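# Four arms unfold a folding crate and latch it

## Task

A collapsible crate is lying flat on the floor. Erect it so that each of its four side walls stands upright and each of its four corner latches is engaged.

## Robot and tools

Robots: four identical i2rt Big YAM arms named arm1, arm2, arm3 and arm4. Each has six revolute joints, a two-finger gripper and a wrist camera (arm1_cam_wrist to arm4_cam_wrist). Two fixed room cameras, cam_high and cam_low, also watch the scene. Feet (base_link) in the scene frame, metres: arm1 (-0.344, +0.564, 0.400), arm2 (-0.347, -0.575, 0.384), arm3 (+0.320, +0.573, 0.372), arm4 (+0.356, -0.566, 0.334). Each foot faces along its own +x; arm1 and arm3 sit on the +y side facing toward -y, arm2 and arm4 on the -y side facing toward +y. The hand reaches roughly 1.0 m from the joint 1 axis.

Frame: one shared scene frame, origin on the floor, +z up, distances in metres. The reported hand point lies between the finger pads, about 1 cm short of the tips. The fingers point along the hand's own +z axis and the gripper opens along its y axis. Quaternions are written w first: qw, qx, qy, qz. Reported hand positions are approximate, worse at long reach, and a hand commonly settles a centimetre or more from where it was sent.

Tool move: optional keys arm1, arm2, arm3, arm4 (one object per robot; an omitted robot keeps its previous command) and cameras. Inside a robot's object:
- joints: a map of absolute joint targets by name, radians for joints and metres for the gripper. Ranges: joint1_rad -2.879 to 2.879 (yaw about the foot, positive counter-clockwise seen from above, 0 = along the foot's +x); joint2_rad 0 to 3.141 (shoulder, 0 = upper arm pointing back, positive lifts it up and forward); joint3_rad 0 to 3.019 (elbow, 0 = folded); joint4_rad -1.692 to 1.57 (hand pitch, positive tips fingers up); joint5_rad -1.57 to 1.57 (sideways swing, positive to the arm's right); joint6_rad -2.094 to 2.094 (roll, positive clockwise viewed from behind the hand); gripper_m 0 to 0.093 (fingertip gap). Done tolerances: ±0.045, ±0.14, ±0.09, ±0.055, ±0.03, ±0.035, ±0.003.
- target: seven numbers [x, y, z, qw, qx, qy, qz], an absolute hand pose in the scene frame. The hand travels in a straight line from its current hand_target toward it. When target is given, joints may only contain gripper_m.
- speed: top path speed in m/s, 0.002 to 0.5, default 0.25, only allowed with target; rotation is capped at twice that value in rad/s. All hand paths in one call finish together, paced by the slowest.
- min_time_s: 0.1 to 8 s, a floor on how long each joint motion of that robot takes; used with joints.
cameras: list of camera names or ["all"]; [] for none. A move with no robot keys just reports every robot's full state and all images.
Example: {"arm2": {"target": [0.0, -0.2, 0.15, 0, 0.707, 0.707, 0], "speed": 0.2, "joints": {"gripper_m": 0.06}}}.

wait: seconds 0 to 10, commands nothing, returns state (cameras as in move). zoom_image: camera plus region [x0, y0, x1, y1] in pixels of that camera's latest image (672x504, origin top-left, region at most 504 by 504). read_manual: only returns licence texts. finished_scene: scene number; ends the scene for good, so the crate must stay assembled without support.

Motion behaviour: each joint moves at its own rate, so joint moves can sweep the hand wide. The hand path is clipped each step to within 100 mm and 20 degrees of the measured hand, then solved by damped inverse kinematics, favouring position. Paths neither avoid objects nor other arms. Hands lag, drift, and can overshoot the speed when the arm is nearly straight. Paths run 0.5 to 10 s.

Reading results: a move line lists each robot sent motion as done or with its worst status. joint_status and hand_status give how each motion ended: off_target (stopped short, may still be pushing), time_out (joint could not finish; it keeps a nearby target and pushes toward it, listed in on_its_own; resend its reported position to relax it), not_followed (a safety check withheld the target; the arm may keep trying until new targets arrive), plus "joint command not followed" or "pose unreachable" when the self/inter-arm clearance check blocks a command. on_its_own lists uncommanded activity; "held at" is a target, not a reading. Robots under "as last shown" were not commanded, their status reads "not commanded" and other lines repeat earlier values. hand_target is the pose the current joint targets imply. Joint velocities are in joint order (rad/s, gripper m/s); "within noise" means stationary. Joint torques are total drive output including gravity, offset and noisy; entries 3 and 4 wrap at ±28 N m. Gripper: empty and closed reads 0.000 to 0.003; gripping a rigid part at full force reads up to 0.005 narrower (or up to 0.002 wider) than the part; aim about 0.005 below first-contact reading for a firm grip; open well above the reading to release. If a call in a reply is refused or halted by a stop, the rest of that reply's move, wait and finished_scene calls are skipped; an invalid call (unknown key) does not skip them.

Avoid: arms pressing or hitting each other (ends the scene), including a gripper closing on another arm's fingers; the clearance check may act too late and ignores fingers, gripper housings and cameras meeting. Arms do not stop on contact and can push hard; sustained pushing, holding loads or long stretches heat motors. MOTOR HOT warns at 85 °C; at 100 °C an OVER-TEMPERATURE FAULT drops that arm for 30 to 60 s or more, and affected keys read limit_stop_at_motor_heat (resend them afterwards). Do not drop parts, release them while moving, slam, or strike fixed or heavy objects. The robots keep holding the last command while you deliberate, and prefer smooth, low-effort motion.

Each tool is called after "Request:" as name(argument=value, ...), one argument or row to a line, values as JSON.

## Session

Request:
move(
)

Scene clock: 0.00 s.
Joint torques (N m): no reading
Motor temperatures (°C): arm1=[27 28 28 28 23 23 25] | arm2=[24 25 23 25 28 27 25] | arm3=[26 24 27 24 26 24 27] | arm4=[25 26 26 31 26 25 27]
Heat: arm1: hottest joint2_rad 28 °C; arm2: hottest joint5_rad 28 °C; arm3: hottest joint3_rad 27 °C; arm4: hottest joint4_rad 31 °C.
Joint velocities: within noise
arm1.joint_positions: joint1_rad=-0.585 joint2_rad=+0.620 joint3_rad=+1.408 joint4_rad=-1.557 joint5_rad=+0.191 joint6_rad=-0.040 gripper_m=+0.09396
arm1.joint_status: not commanded
arm1.hand: x=-0.4494 y=+0.3976 z=+0.9080 quat_wxyz=(-0.135, -0.774, -0.490, +0.379) (m; scene frame)
arm1.hand_target: x=-0.4487 y=+0.3992 z=+0.9183 quat_wxyz=(-0.142, -0.770, -0.486, +0.388) (m; scene frame)
arm1.hand_status: not commanded
arm2.joint_positions: joint1_rad=+0.742 joint2_rad=+0.634 joint3_rad=+1.438 joint4_rad=-1.211 joint5_rad=-0.133 joint6_rad=-0.320 gripper_m=+0.09396
arm2.joint_status: not commanded
arm2.hand: x=-0.5071 y=-0.3840 z=+0.9710 quat_wxyz=(-0.284, +0.802, -0.229, -0.472) (m; scene frame)
arm2.hand_target: x=-0.5054 y=-0.3866 z=+0.9838 quat_wxyz=(-0.292, +0.795, -0.226, -0.481) (m; scene frame)
arm2.hand_status: not commanded
arm3.joint_positions: joint1_rad=+0.368 joint2_rad=+0.623 joint3_rad=+1.401 joint4_rad=-1.238 joint5_rad=-0.070 joint6_rad=+0.635 gripper_m=+0.09396
arm3.joint_status: not commanded
arm3.hand: x=+0.3681 y=+0.3300 z=+0.9365 quat_wxyz=(-0.499, -0.717, -0.455, +0.173) (m; scene frame)
arm3.hand_target: x=+0.3677 y=+0.3328 z=+0.9460 quat_wxyz=(-0.508, -0.712, -0.452, +0.176) (m; scene frame)
arm3.hand_status: not commanded
arm4.joint_positions: joint1_rad=+0.790 joint2_rad=+0.548 joint3_rad=+1.366 joint4_rad=-1.267 joint5_rad=+0.241 joint6_rad=-0.097 gripper_m=+0.09396
arm4.joint_status: not commanded
arm4.hand: x=+0.1989 y=-0.4149 z=+0.8936 quat_wxyz=(-0.270, +0.802, -0.260, -0.465) (m; scene frame)
arm4.hand_target: x=+0.2019 y=-0.4169 z=+0.9028 quat_wxyz=(-0.272, +0.796, -0.260, -0.474) (m; scene frame)
arm4.hand_status: not commanded
pictures: arm1_cam_wrist, arm2_cam_wrist, arm3_cam_wrist, arm4_cam_wrist, cam_high, cam_low

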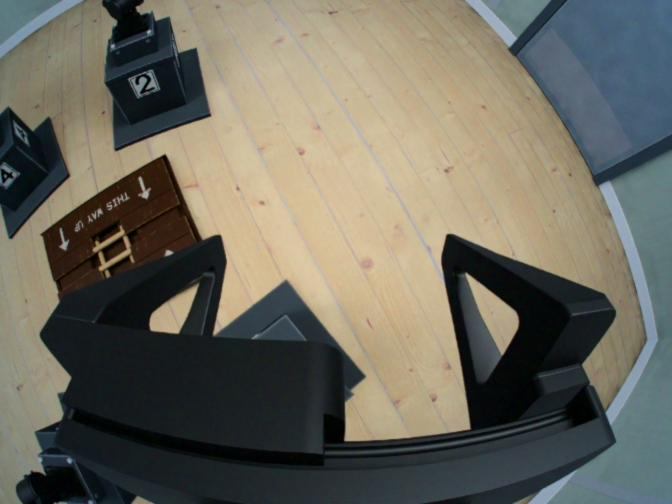

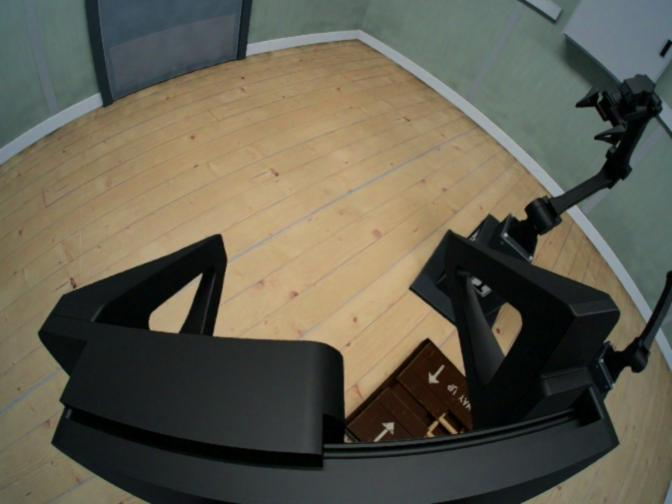

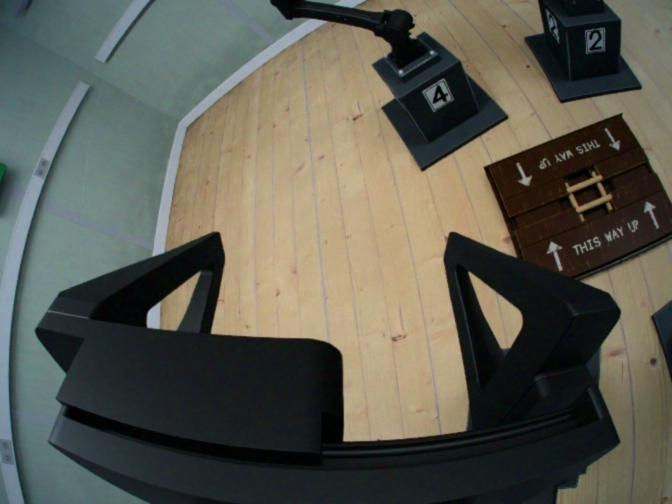

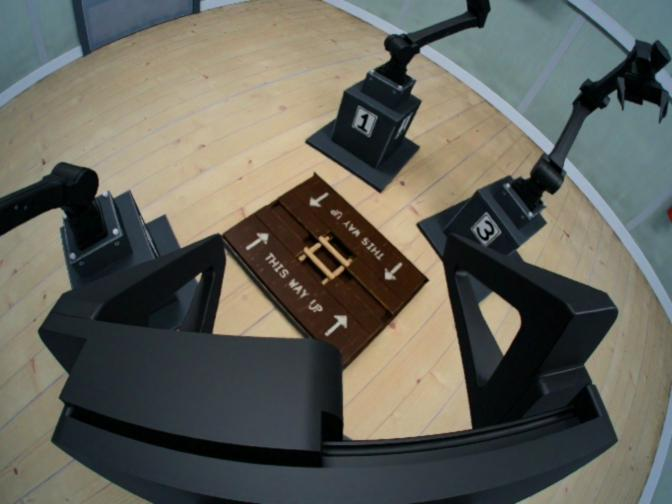

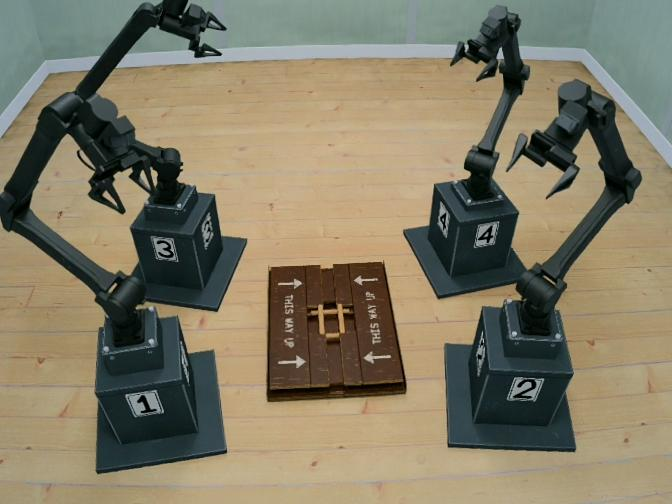

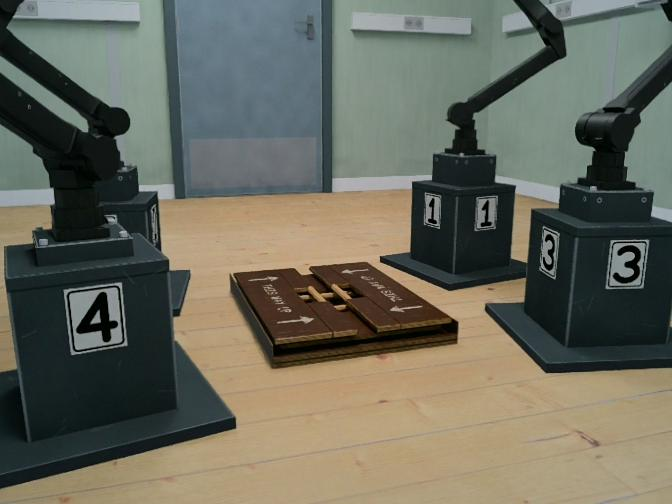

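Request:
zoom_image(
  camera="cam_high",
  region=[240, 240, 430, 420],
)

Request:
zoom_image(
  camera="cam_low",
  region=[210, 240, 480, 380],
)

Request:
zoom_image(
  camera="arm4_cam_wrist",
  region=[200, 150, 450, 380],
)

Request:
zoom_image(
  camera="arm3_cam_wrist",
  region=[472, 90, 672, 300],
)

Scaled by 2.653 from the camera's 672x504 image, which has a finer 960x720 frame.

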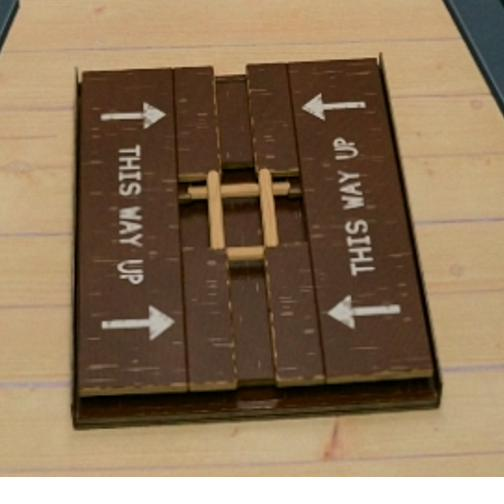

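Scaled by 1.867 from the camera's 672x504 image, which has a finer 960x720 frame.

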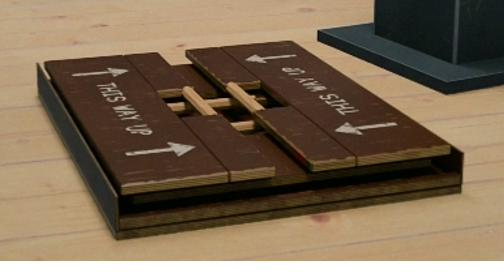

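Scaled by 2.016 from the camera's 672x504 image, which has a finer 960x720 frame.

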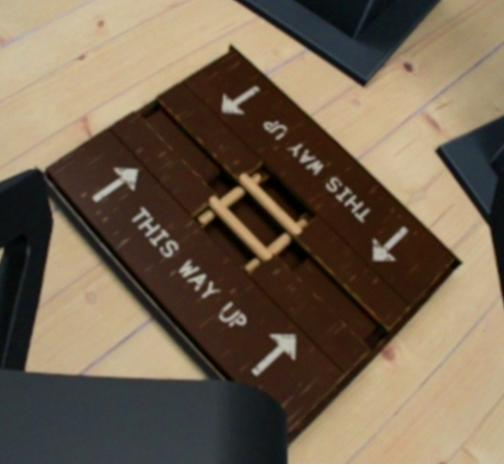

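Scaled by 2.400 from the camera's 672x504 image, which has a finer 960x720 frame.

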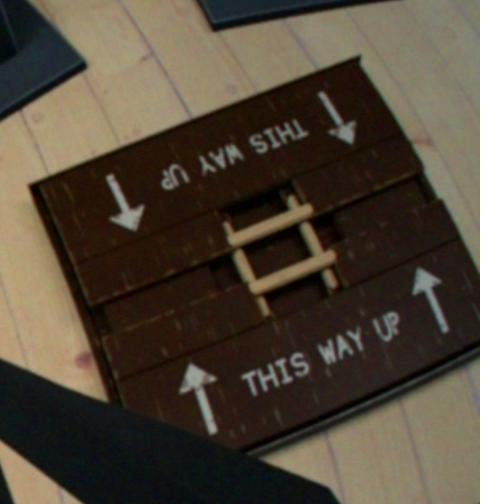

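Request:
move(
  arm4={"target": [0.10, -0.15, 0.60, -0.183, 0.683, -0.683, -0.183], "speed": 0.3},
  arm1={"target": [-0.20, 0.22, 0.55, 0.183, 0.683, 0.683, -0.183], "speed": 0.3},
  cameras=["arm4_cam_wrist", "arm1_cam_wrist", "cam_high", "cam_low"],
)

Scene clock: 33.33 s.
Joint torques (N m): arm1=[0.32 -6.89 8.8 2.07 0.19 0] | arm2=[-0.03 1.26 7.82 1.81 -0.04 -0.01] | arm3=[-0.5 -0.09 7.82 2.43 0.1 -0.03] | arm4=[1.32 -10.17 15.01 0.27 0.08 0.29]
Motor temperatures (°C): arm1=[27 28 30 28 23 23 25] | arm2=[24 25 25 25 28 26 25] | arm3=[26 24 30 24 26 23 27] | arm4=[25 26 29 31 26 25 27]
Heat: arm1: hottest joint3_rad 30 °C; arm2: hottest joint5_rad 28 °C; arm3: hottest joint3_rad 30 °C; arm4: hottest joint4_rad 31 °C.
move: arm1 done; arm4 off_target
Joint velocities: within noise
arm1.joint_positions: joint1_rad=+0.313 joint2_rad=+1.077 joint3_rad=+0.727 joint4_rad=-0.776 joint5_rad=+0.238 joint6_rad=+0.448 gripper_m=+0.09396
arm1.joint_status: not commanded
arm1.hand: x=-0.2051 y=+0.2242 z=+0.5469 quat_wxyz=(-0.173, -0.685, -0.684, +0.181) (m; scene frame)
arm1.hand_target: x=-0.1997 y=+0.2216 z=+0.5472 quat_wxyz=(-0.178, -0.680, -0.688, +0.182) (m; scene frame)
arm1.hand_status: done (0.007 m and 1.2 deg from the pose sent, 0.471 m and 33.7 deg at the start)
arm2, arm3: as last shown
arm4.joint_positions: joint1_rad=+0.451 joint2_rad=+1.349 joint3_rad=+1.216 joint4_rad=-1.058 joint5_rad=+0.309 joint6_rad=+0.579 gripper_m=+0.09396
arm4.joint_status: not commanded
arm4.hand: x=+0.1090 y=-0.1603 z=+0.5760 quat_wxyz=(-0.180, +0.693, -0.680, -0.159) (m; scene frame)
arm4.hand_target: x=+0.1033 y=-0.1493 z=+0.5965 quat_wxyz=(-0.180, +0.681, -0.687, -0.177) (m; scene frame)
arm4.hand_status: off_target (0.028 m and 3.1 deg from the pose sent, 0.408 m and 61.4 deg at the start)
pictures: arm1_cam_wrist, arm4_cam_wrist, cam_high, cam_low

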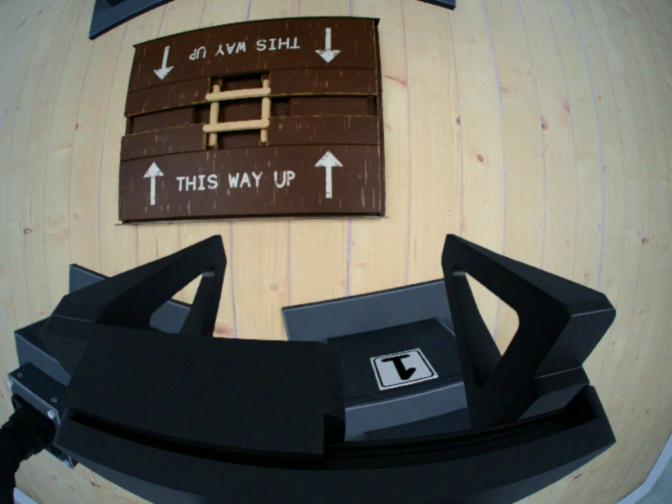

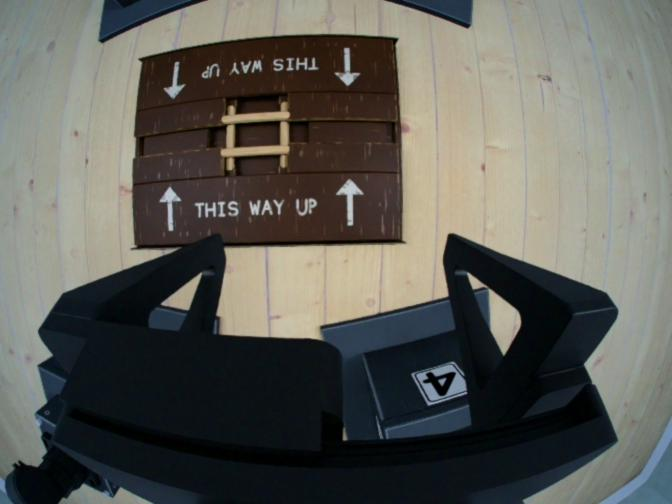

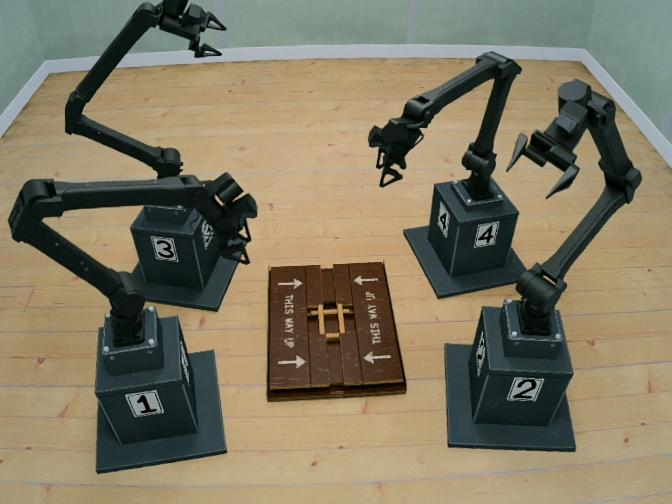

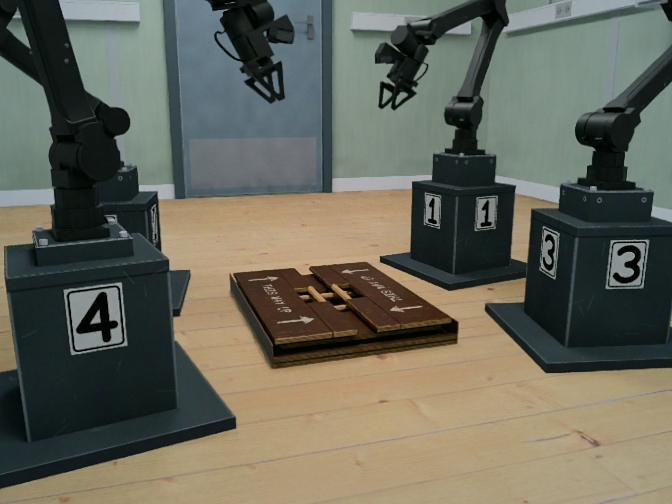

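Request:
zoom_image(
  camera="arm4_cam_wrist",
  region=[120, 20, 420, 260],
)

Request:
zoom_image(
  camera="arm1_cam_wrist",
  region=[100, 0, 400, 240],
)

Request:
zoom_image(
  camera="arm4_cam_wrist",
  region=[190, 70, 340, 190],
)

Scaled by 1.680 from the camera's 672x504 image, which has a finer 960x720 frame.

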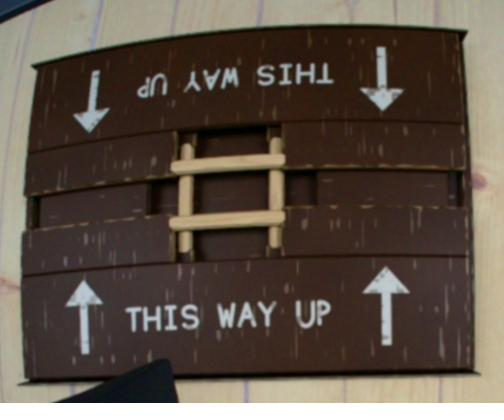

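Scaled by 1.680 from the camera's 672x504 image, which has a finer 960x720 frame.

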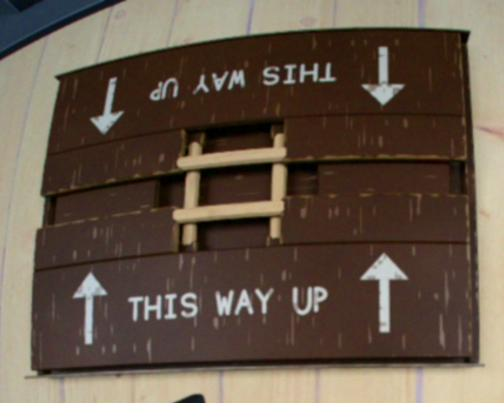

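Scaled by 3.360 from the camera's 672x504 image, which has a finer 960x720 frame.

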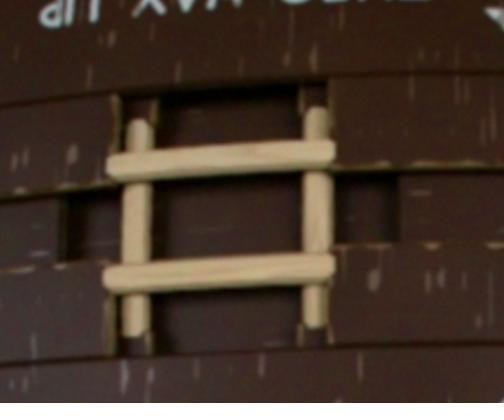

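Request:
move(
  arm4={"target": [0.0, -0.05, 0.33, -0.183, 0.683, -0.683, -0.183], "speed": 0.3},
  arm1={"target": [-0.42, 0.10, 0.25, 0.5, 0.5, 0.5, -0.5], "speed": 0.3},
  cameras=["arm4_cam_wrist", "arm1_cam_wrist", "cam_high"],
)

Scene clock: 62.33 s.
Joint torques (N m): arm1=[-0.91 -14.8 -1.01 3.07 0.02 -0.05] | arm2=[-0.09 1.26 7.8 1.83 -0.04 -0.01] | arm3=[-0.56 0.44 7.79 2.32 0.14 0.03] | arm4=[2.32 -16.67 11.9 1.25 0.21 0.3]
Motor temperatures (°C): arm1=[27 28 31 28 23 23 25] | arm2=[24 25 25 25 28 26 25] | arm3=[26 24 31 24 26 23 27] | arm4=[25 26 34 31 26 25 27]
Heat: arm1: hottest joint3_rad 31 °C; arm2: hottest joint5_rad 28 °C; arm3: hottest joint3_rad 31 °C; arm4: hottest joint3_rad 34 °C.
move: arm1 off_target; arm4 off_target
Joint velocities: within noise
arm1.joint_positions: joint1_rad=-0.443 joint2_rad=+2.522 joint3_rad=+0.621 joint4_rad=+1.551 joint5_rad=-0.309 joint6_rad=-0.063 gripper_m=+0.09396
arm1.joint_status: not commanded
arm1.hand: x=-0.4144 y=+0.0946 z=+0.2544 quat_wxyz=(-0.434, -0.567, -0.582, +0.389) (m; scene frame)
arm1.hand_target: x=-0.4191 y=+0.0953 z=+0.2523 quat_wxyz=(-0.431, -0.563, -0.583, +0.397) (m; scene frame)
arm1.hand_status: off_target (0.009 m and 19.2 deg from the pose sent, 0.387 m and 61.0 deg at the start; pose on its path clipped on 25 of 92 steps; a joint's target at an end of its range on 45 of 92 steps)
arm2, arm3: as last shown
arm4.joint_positions: joint1_rad=+0.476 joint2_rad=+1.941 joint3_rad=+1.231 joint4_rad=-0.480 joint5_rad=+0.323 joint6_rad=+0.604 gripper_m=+0.09396
arm4.joint_status: not commanded
arm4.hand: x=+0.0196 y=-0.0653 z=+0.3226 quat_wxyz=(-0.182, +0.691, -0.680, -0.163) (m; scene frame)
arm4.hand_target: x=+0.0034 y=-0.0525 z=+0.3296 quat_wxyz=(-0.183, +0.683, -0.683, -0.182) (m; scene frame)
arm4.hand_status: off_target (0.026 m and 2.5 deg from the pose sent, 0.291 m and 3.1 deg at the start)
pictures: arm1_cam_wrist, arm4_cam_wrist, cam_high

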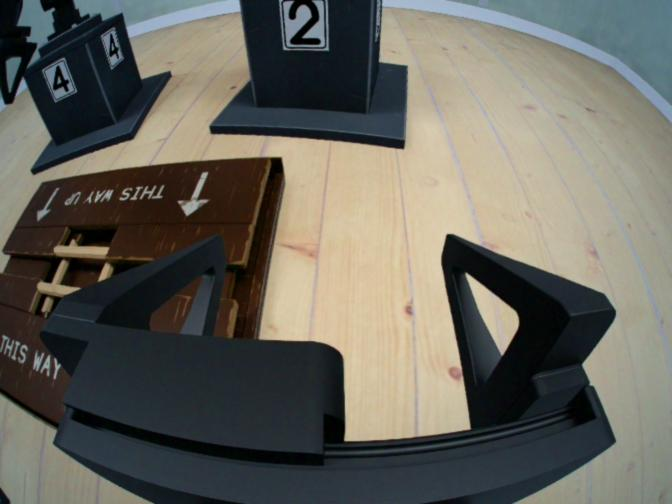

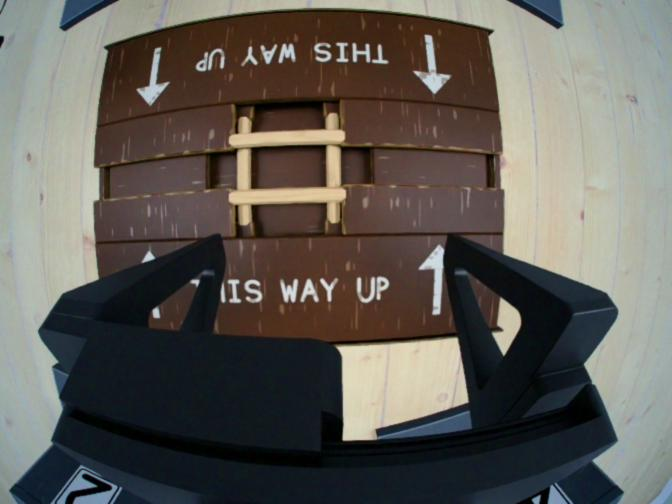

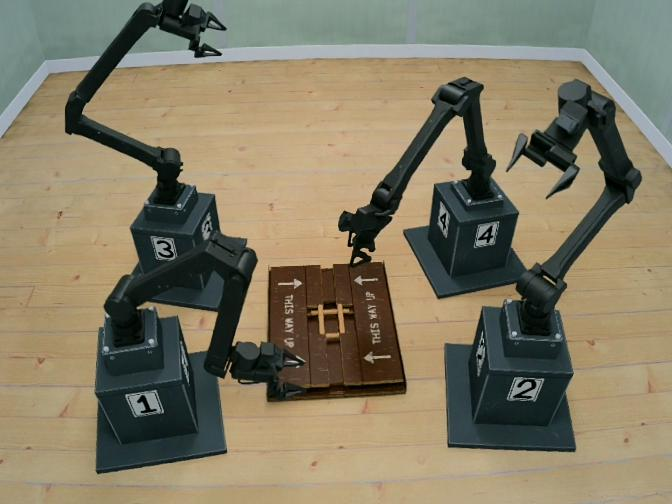

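Request:
zoom_image(
  camera="arm4_cam_wrist",
  region=[190, 80, 400, 250],
)

Request:
zoom_image(
  camera="arm1_cam_wrist",
  region=[0, 140, 300, 365],
)

Request:
zoom_image(
  camera="arm4_cam_wrist",
  region=[400, 10, 520, 200],
)

Request:
zoom_image(
  camera="arm4_cam_wrist",
  region=[80, 20, 230, 220],
)

Scaled by 2.400 from the camera's 672x504 image, which has a finer 960x720 frame.

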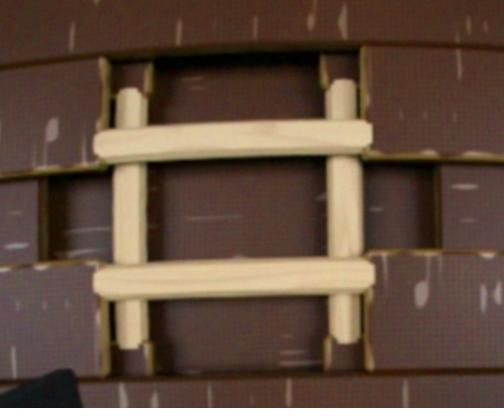

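Scaled by 1.680 from the camera's 672x504 image, which has a finer 960x720 frame.

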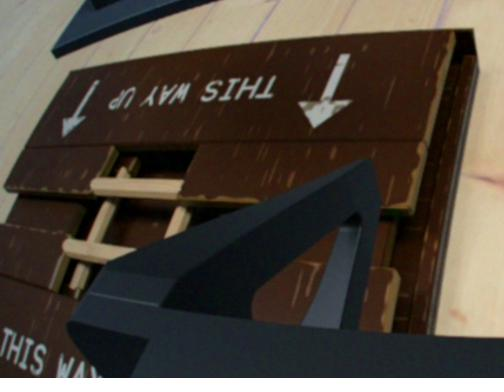

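Scaled by 2.653 from the camera's 672x504 image, which has a finer 960x720 frame.

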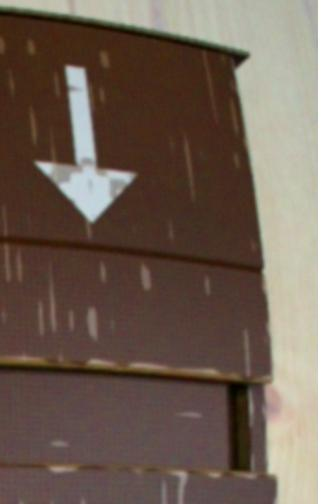

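Scaled by 2.520 from the camera's 672x504 image, which has a finer 960x720 frame.

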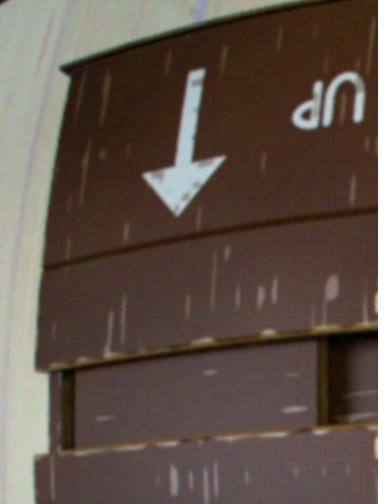

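Request:
move(
  arm4={"target": [-0.027, 0.0, 0.20, 0.1305, 0.9914, 0, 0], "speed": 0.25, "joints": {"gripper_m": 0.05}},
  arm1={"target": [-0.30, 0.25, 0.50, 0.183, 0.683, 0.683, -0.183], "speed": 0.3},
  cameras=["arm4_cam_wrist", "arm1_cam_wrist", "cam_high", "cam_low"],
)

Scene clock: 125.70 s.
Joint torques (N m): arm1=[0.62 -5.36 12.18 1.06 0.27 0.19] | arm2=[-0.09 1.26 7.82 1.8 -0.04 -0.01] | arm3=[-0.38 0.44 7.75 2.43 0.13 0.02] | arm4=[1.44 -23.06 12.62 -0.91 -0.15 -0.15]
Motor temperatures (°C): arm1=[27 30 29 28 23 23 24] | arm2=[24 25 26 25 27 26 25] | arm3=[26 24 32 24 26 23 27] | arm4=[25 28 34 31 26 25 27]
Heat: arm1: hottest joint2_rad 30 °C; arm2: hottest joint5_rad 27 °C; arm3: hottest joint3_rad 32 °C; arm4: hottest joint3_rad 34 °C.
move: arm1 off_target; arm4 off_target
Joint velocities: within noise
arm1.joint_positions: joint1_rad=-0.009 joint2_rad=+0.927 joint3_rad=+0.433 joint4_rad=-0.631 joint5_rad=+0.083 joint6_rad=+0.140 gripper_m=+0.09396
arm1.joint_status: not commanded
arm1.hand: x=-0.3073 y=+0.2749 z=+0.4712 quat_wxyz=(-0.155, -0.682, -0.695, +0.167) (m; scene frame)
arm1.hand_target: x=-0.3006 y=+0.2553 z=+0.4982 quat_wxyz=(-0.179, -0.680, -0.688, +0.181) (m; scene frame)
arm1.hand_status: off_target (0.039 m and 4.0 deg from the pose sent, 0.312 m and 41.3 deg at the start)
arm2, arm3: as last shown
arm4.joint_positions: joint1_rad=+0.356 joint2_rad=+2.592 joint3_rad=+2.176 joint4_rad=-1.367 joint5_rad=-0.138 joint6_rad=-0.998 gripper_m=+0.05007
arm4.joint_status: all done
arm4.hand: x=-0.0263 y=-0.0058 z=+0.2101 quat_wxyz=(+0.125, +0.992, -0.012, -0.001) (m; scene frame)
arm4.hand_target: x=-0.0271 y=+0.0015 z=+0.2004 quat_wxyz=(+0.124, +0.992, -0.004, -0.002) (m; scene frame)
arm4.hand_status: off_target (0.012 m and 1.5 deg from the pose sent, 0.147 m and 97.1 deg at the start)
pictures: arm1_cam_wrist, arm4_cam_wrist, cam_high, cam_low

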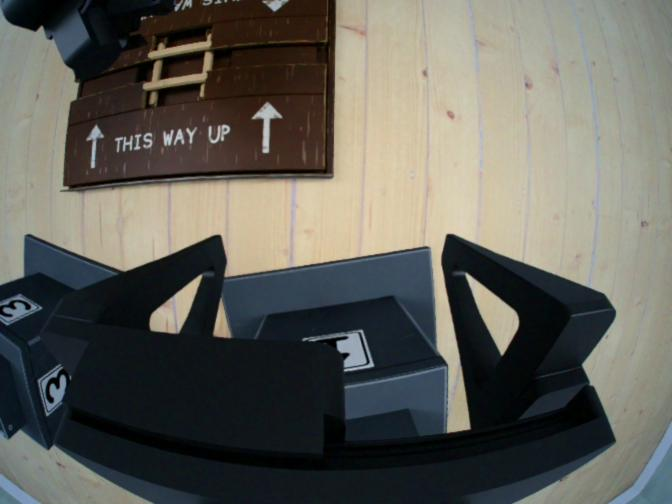

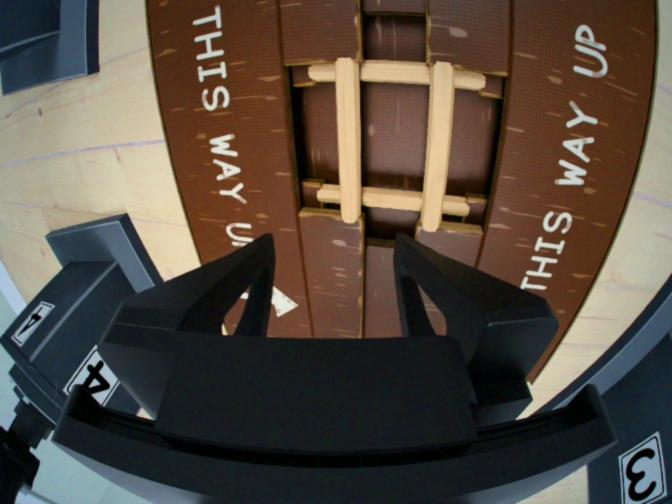

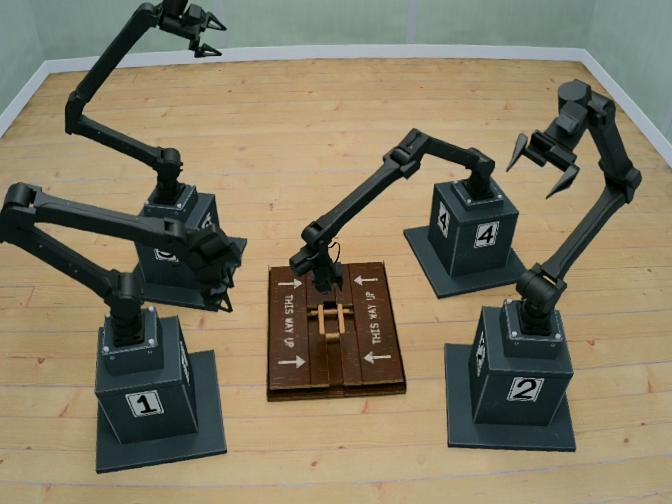

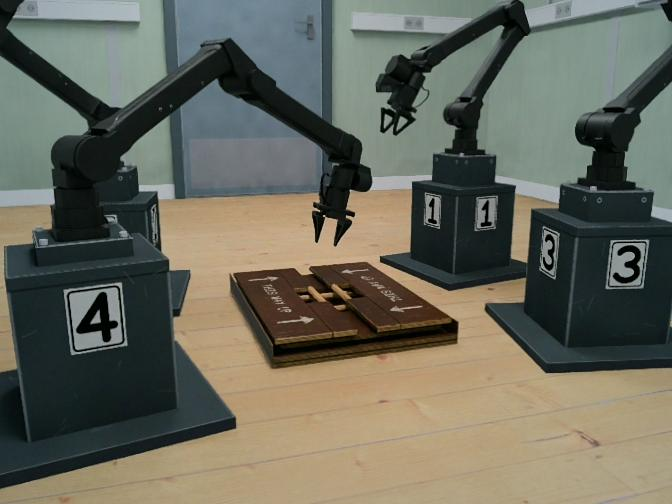

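Request:
zoom_image(
  camera="cam_low",
  region=[220, 200, 480, 380],
)

Request:
zoom_image(
  camera="arm4_cam_wrist",
  region=[270, 30, 520, 260],
)

Scaled by 1.938 from the camera's 672x504 image, which has a finer 960x720 frame.

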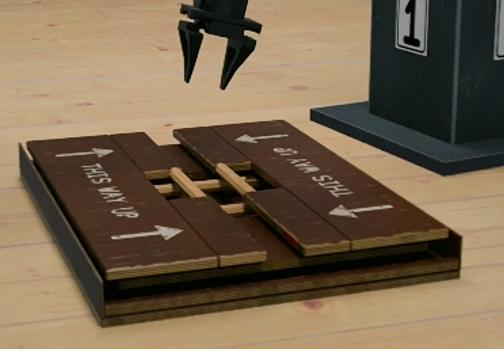

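Scaled by 2.016 from the camera's 672x504 image, which has a finer 960x720 frame.

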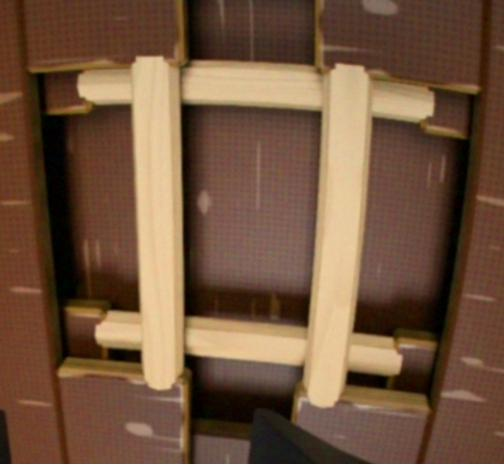

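Request:
move(
  arm4={"target": [-0.0270, -0.010, 0.105, 0.1305, 0.9914, 0, 0], "speed": 0.15},
  cameras=["arm4_cam_wrist", "cam_low"],
)

Scene clock: 146.43 s.
Joint torques (N m): arm1=[0.56 -5.36 12.1 1.11 0.27 0.25] | arm2=[-0.09 1.32 7.8 1.81 -0.03 -0.01] | arm3=[-0.73 0.03 7.79 2.39 0.13 0.01] | arm4=[2.08 -23.94 11.54 -0.44 -0.3 -0.14]
Motor temperatures (°C): arm1=[27 29 33 28 23 23 24] | arm2=[24 25 26 25 27 26 25] | arm3=[26 24 33 24 26 23 27] | arm4=[25 28 35 30 26 25 26]
Heat: arm1: hottest joint3_rad 33 °C; arm2: hottest joint5_rad 27 °C; arm3: hottest joint3_rad 33 °C; arm4: hottest joint3_rad 35 °C.
move: arm4 off_target
Joint velocities: within noise
arm1, arm2, arm3: as last shown
arm4.joint_positions: joint1_rad=+0.356 joint2_rad=+2.742 joint3_rad=+2.187 joint4_rad=-1.261 joint5_rad=-0.138 joint6_rad=-0.999 gripper_m=+0.05007
arm4.joint_status: not commanded
arm4.hand: x=-0.0178 y=-0.0193 z=+0.1096 quat_wxyz=(+0.139, +0.990, -0.012, +0.008) (m; scene frame)
arm4.hand_target: x=-0.0261 y=-0.0115 z=+0.1053 quat_wxyz=(+0.130, +0.991, +0.000, +0.000) (m; scene frame)
arm4.hand_status: off_target (0.014 m and 2.0 deg from the pose sent, 0.105 m and 1.5 deg at the start)
pictures: arm4_cam_wrist, cam_low

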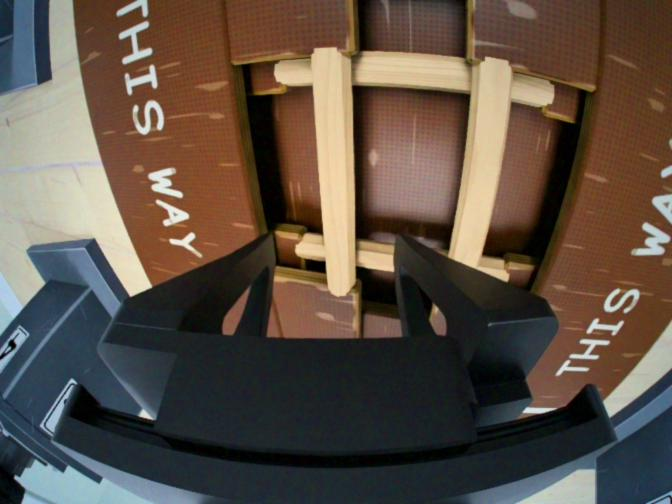

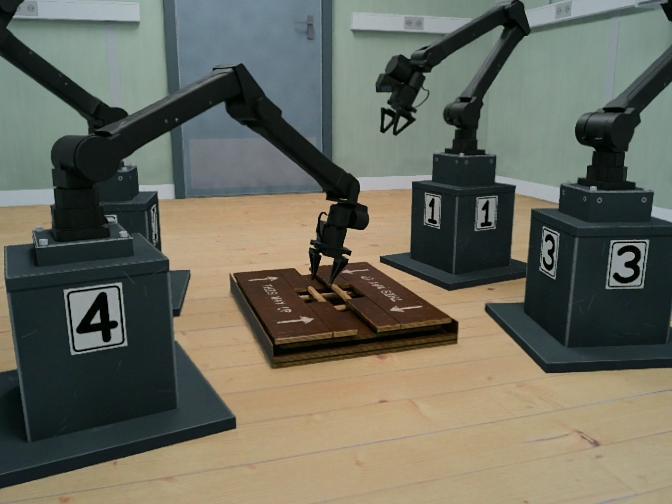

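Request:
move(
  arm4={"target": [-0.0290, -0.0240, 0.0440, 0.1305, 0.9914, 0, 0], "speed": 0.1},
  cameras=["arm4_cam_wrist", "cam_low"],
)

Scene clock: 153.97 s.
Joint torques (N m): arm1=[0.79 -4.95 12.15 1.18 0.29 0.22] | arm2=[-0.15 1.32 7.82 1.83 -0.04 -0.01] | arm3=[-0.67 -0.09 7.98 2.35 0.09 -0.02] | arm4=[2.26 -23.65 10.93 -0.43 -0.32 -0.01]
Motor temperatures (°C): arm1=[27 29 34 28 23 23 24] | arm2=[24 25 26 25 27 26 25] | arm3=[26 24 33 24 26 23 27] | arm4=[25 29 35 30 26 25 26]
Heat: arm1: hottest joint3_rad 34 °C; arm2: hottest joint5_rad 27 °C; arm3: hottest joint3_rad 33 °C; arm4: hottest joint3_rad 35 °C.
move: arm4 off_target
Joint velocities: within noise
arm1, arm2, arm3: as last shown
arm4.joint_positions: joint1_rad=+0.376 joint2_rad=+2.837 joint3_rad=+2.212 joint4_rad=-1.184 joint5_rad=-0.141 joint6_rad=-0.999 gripper_m=+0.05007
arm4.joint_status: not commanded
arm4.hand: x=-0.0251 y=-0.0331 z=+0.0509 quat_wxyz=(+0.138, +0.990, -0.002, +0.006) (m; scene frame)
arm4.hand_target: x=-0.0341 y=-0.0284 z=+0.0447 quat_wxyz=(+0.130, +0.991, +0.005, +0.000) (m; scene frame)
arm4.hand_status: off_target (0.012 m and 1.1 deg from the pose sent, 0.067 m and 2.0 deg at the start)
pictures: arm4_cam_wrist, cam_low

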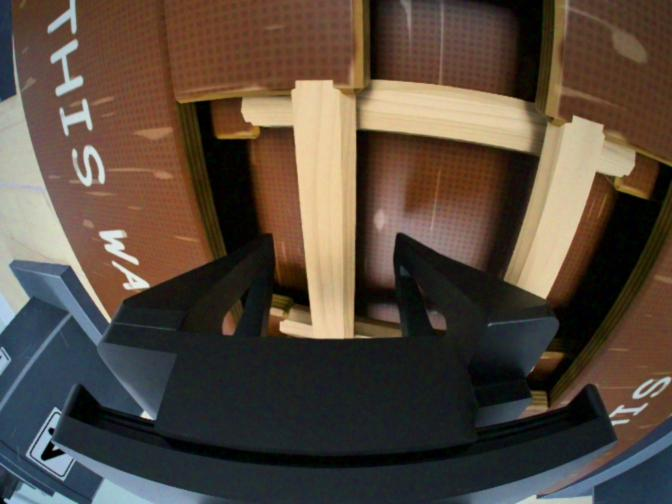

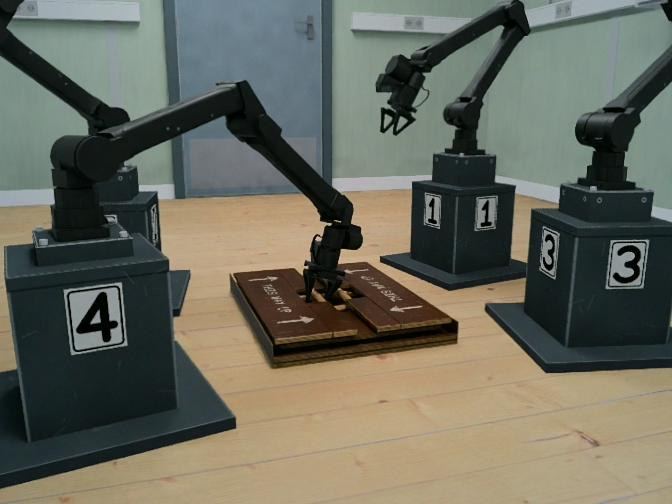

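Request:
zoom_image(
  camera="arm4_cam_wrist",
  region=[170, 70, 510, 350],
)

Request:
zoom_image(
  camera="cam_low",
  region=[240, 200, 440, 360],
)

Scaled by 1.482 from the camera's 672x504 image, which has a finer 960x720 frame.

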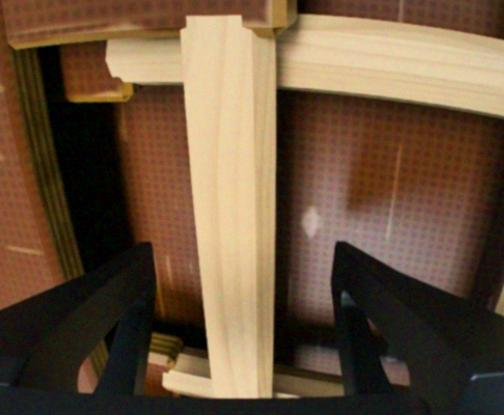

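Scaled by 2.520 from the camera's 672x504 image, which has a finer 960x720 frame.

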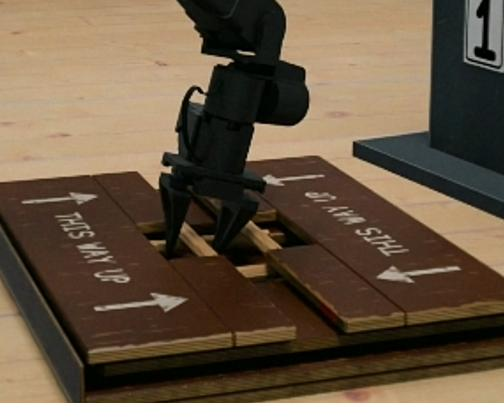

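Request:
move(
  arm4={"joints": {"gripper_m": 0.008}},
  cameras=["arm4_cam_wrist"],
)

Scene clock: 165.67 s.
Joint torques (N m): arm1=[1.03 -5.6 12.08 0.96 0.28 0.23] | arm2=[-0.09 1.2 7.8 1.81 -0.04 -0.01] | arm3=[-0.26 -0.26 7.8 2.43 0.13 0.01] | arm4=[2.02 -23.65 10.99 -0.1 -0.11 0.2]
Motor temperatures (°C): arm1=[27 29 35 28 23 23 24] | arm2=[24 25 26 25 27 26 25] | arm3=[26 24 33 24 26 23 27] | arm4=[25 30 34 30 26 25 26]
Heat: arm1: hottest joint3_rad 35 °C; arm2: hottest joint5_rad 27 °C; arm3: hottest joint3_rad 33 °C; arm4: hottest joint3_rad 34 °C.
move: arm4 off_target
Joint velocities: within noise
arm1, arm2, arm3: as last shown
arm4.joint_positions: joint1_rad=+0.367 joint2_rad=+2.837 joint3_rad=+2.210 joint4_rad=-1.200 joint5_rad=-0.151 joint6_rad=-1.029 gripper_m=+0.01654
arm4.joint_status: gripper_m off_target (ended at +0.01656, target +0.00800)
arm4.hand: x=-0.0194 y=-0.0343 z=+0.0517 quat_wxyz=(+0.148, +0.989, +0.006, +0.004) (m; scene frame)
arm4.hand_target: x=-0.0283 y=-0.0276 z=+0.0448 quat_wxyz=(+0.135, +0.991, +0.005, +0.000) (m; scene frame)
arm4.hand_status: not commanded
pictures: arm4_cam_wrist

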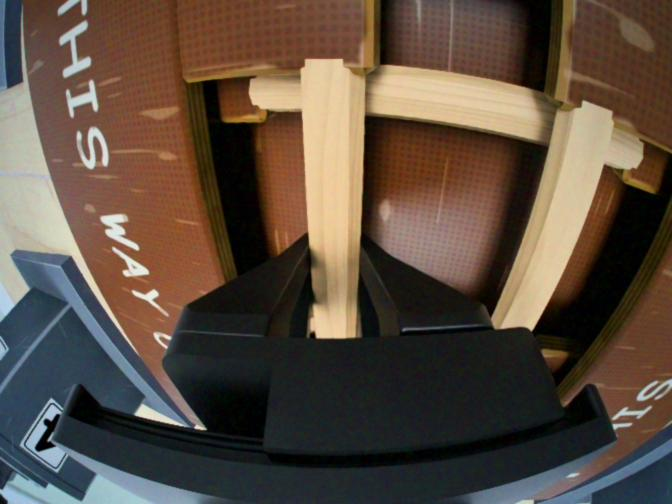

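Request:
move(
  arm4={"target": [-0.0283, -0.0336, 0.091, 0.0, 1.0, 0, 0], "speed": 0.08},
  cameras=["arm4_cam_wrist", "cam_low", "cam_high"],
)

Scene clock: 171.40 s.
Joint torques (N m): arm1=[0.67 -5.42 12.14 1.16 0.32 0.19] | arm2=[-0.03 1.26 7.82 1.83 -0.04 -0.01] | arm3=[-0.5 -0.21 7.68 2.35 0.14 0.02] | arm4=[2.78 -24.7 6.61 1.25 0.51 0.42]
Motor temperatures (°C): arm1=[27 28 35 28 23 23 24] | arm2=[24 25 26 25 27 26 25] | arm3=[26 24 33 24 26 23 27] | arm4=[25 31 33 30 26 25 27]
Heat: arm1: hottest joint3_rad 35 °C; arm2: hottest joint5_rad 27 °C; arm3: hottest joint3_rad 33 °C; arm4: hottest joint3_rad 33 °C.
move: arm4 off_target
Joint velocities: within noise
arm1, arm2, arm3: as last shown
arm4.joint_positions: joint1_rad=+0.402 joint2_rad=+2.601 joint3_rad=+1.842 joint4_rad=-0.842 joint5_rad=-0.021 joint6_rad=-0.976 gripper_m=+0.01654
arm4.joint_status: not commanded
arm4.hand: x=-0.0198 y=-0.0344 z=+0.0911 quat_wxyz=(+0.018, +1.000, +0.008, +0.000) (m; scene frame)
arm4.hand_target: x=-0.0277 y=-0.0329 z=+0.0912 quat_wxyz=(+0.001, +1.000, +0.000, -0.001) (m; scene frame)
arm4.hand_status: off_target (0.009 m and 2.3 deg from the pose sent, 0.040 m and 17.0 deg at the start)
pictures: arm4_cam_wrist, cam_high, cam_low

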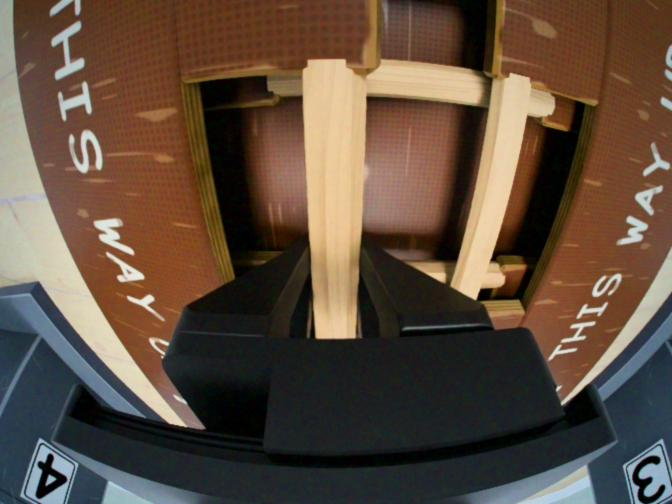

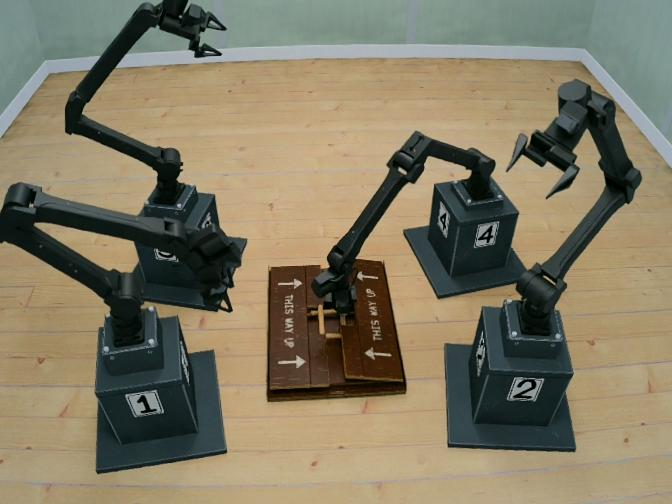

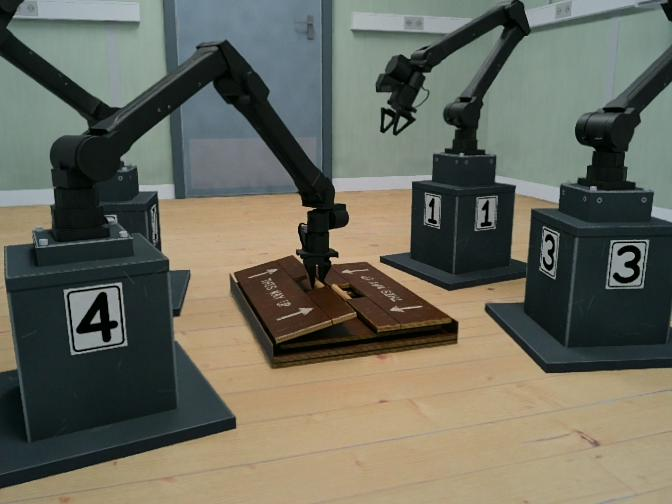

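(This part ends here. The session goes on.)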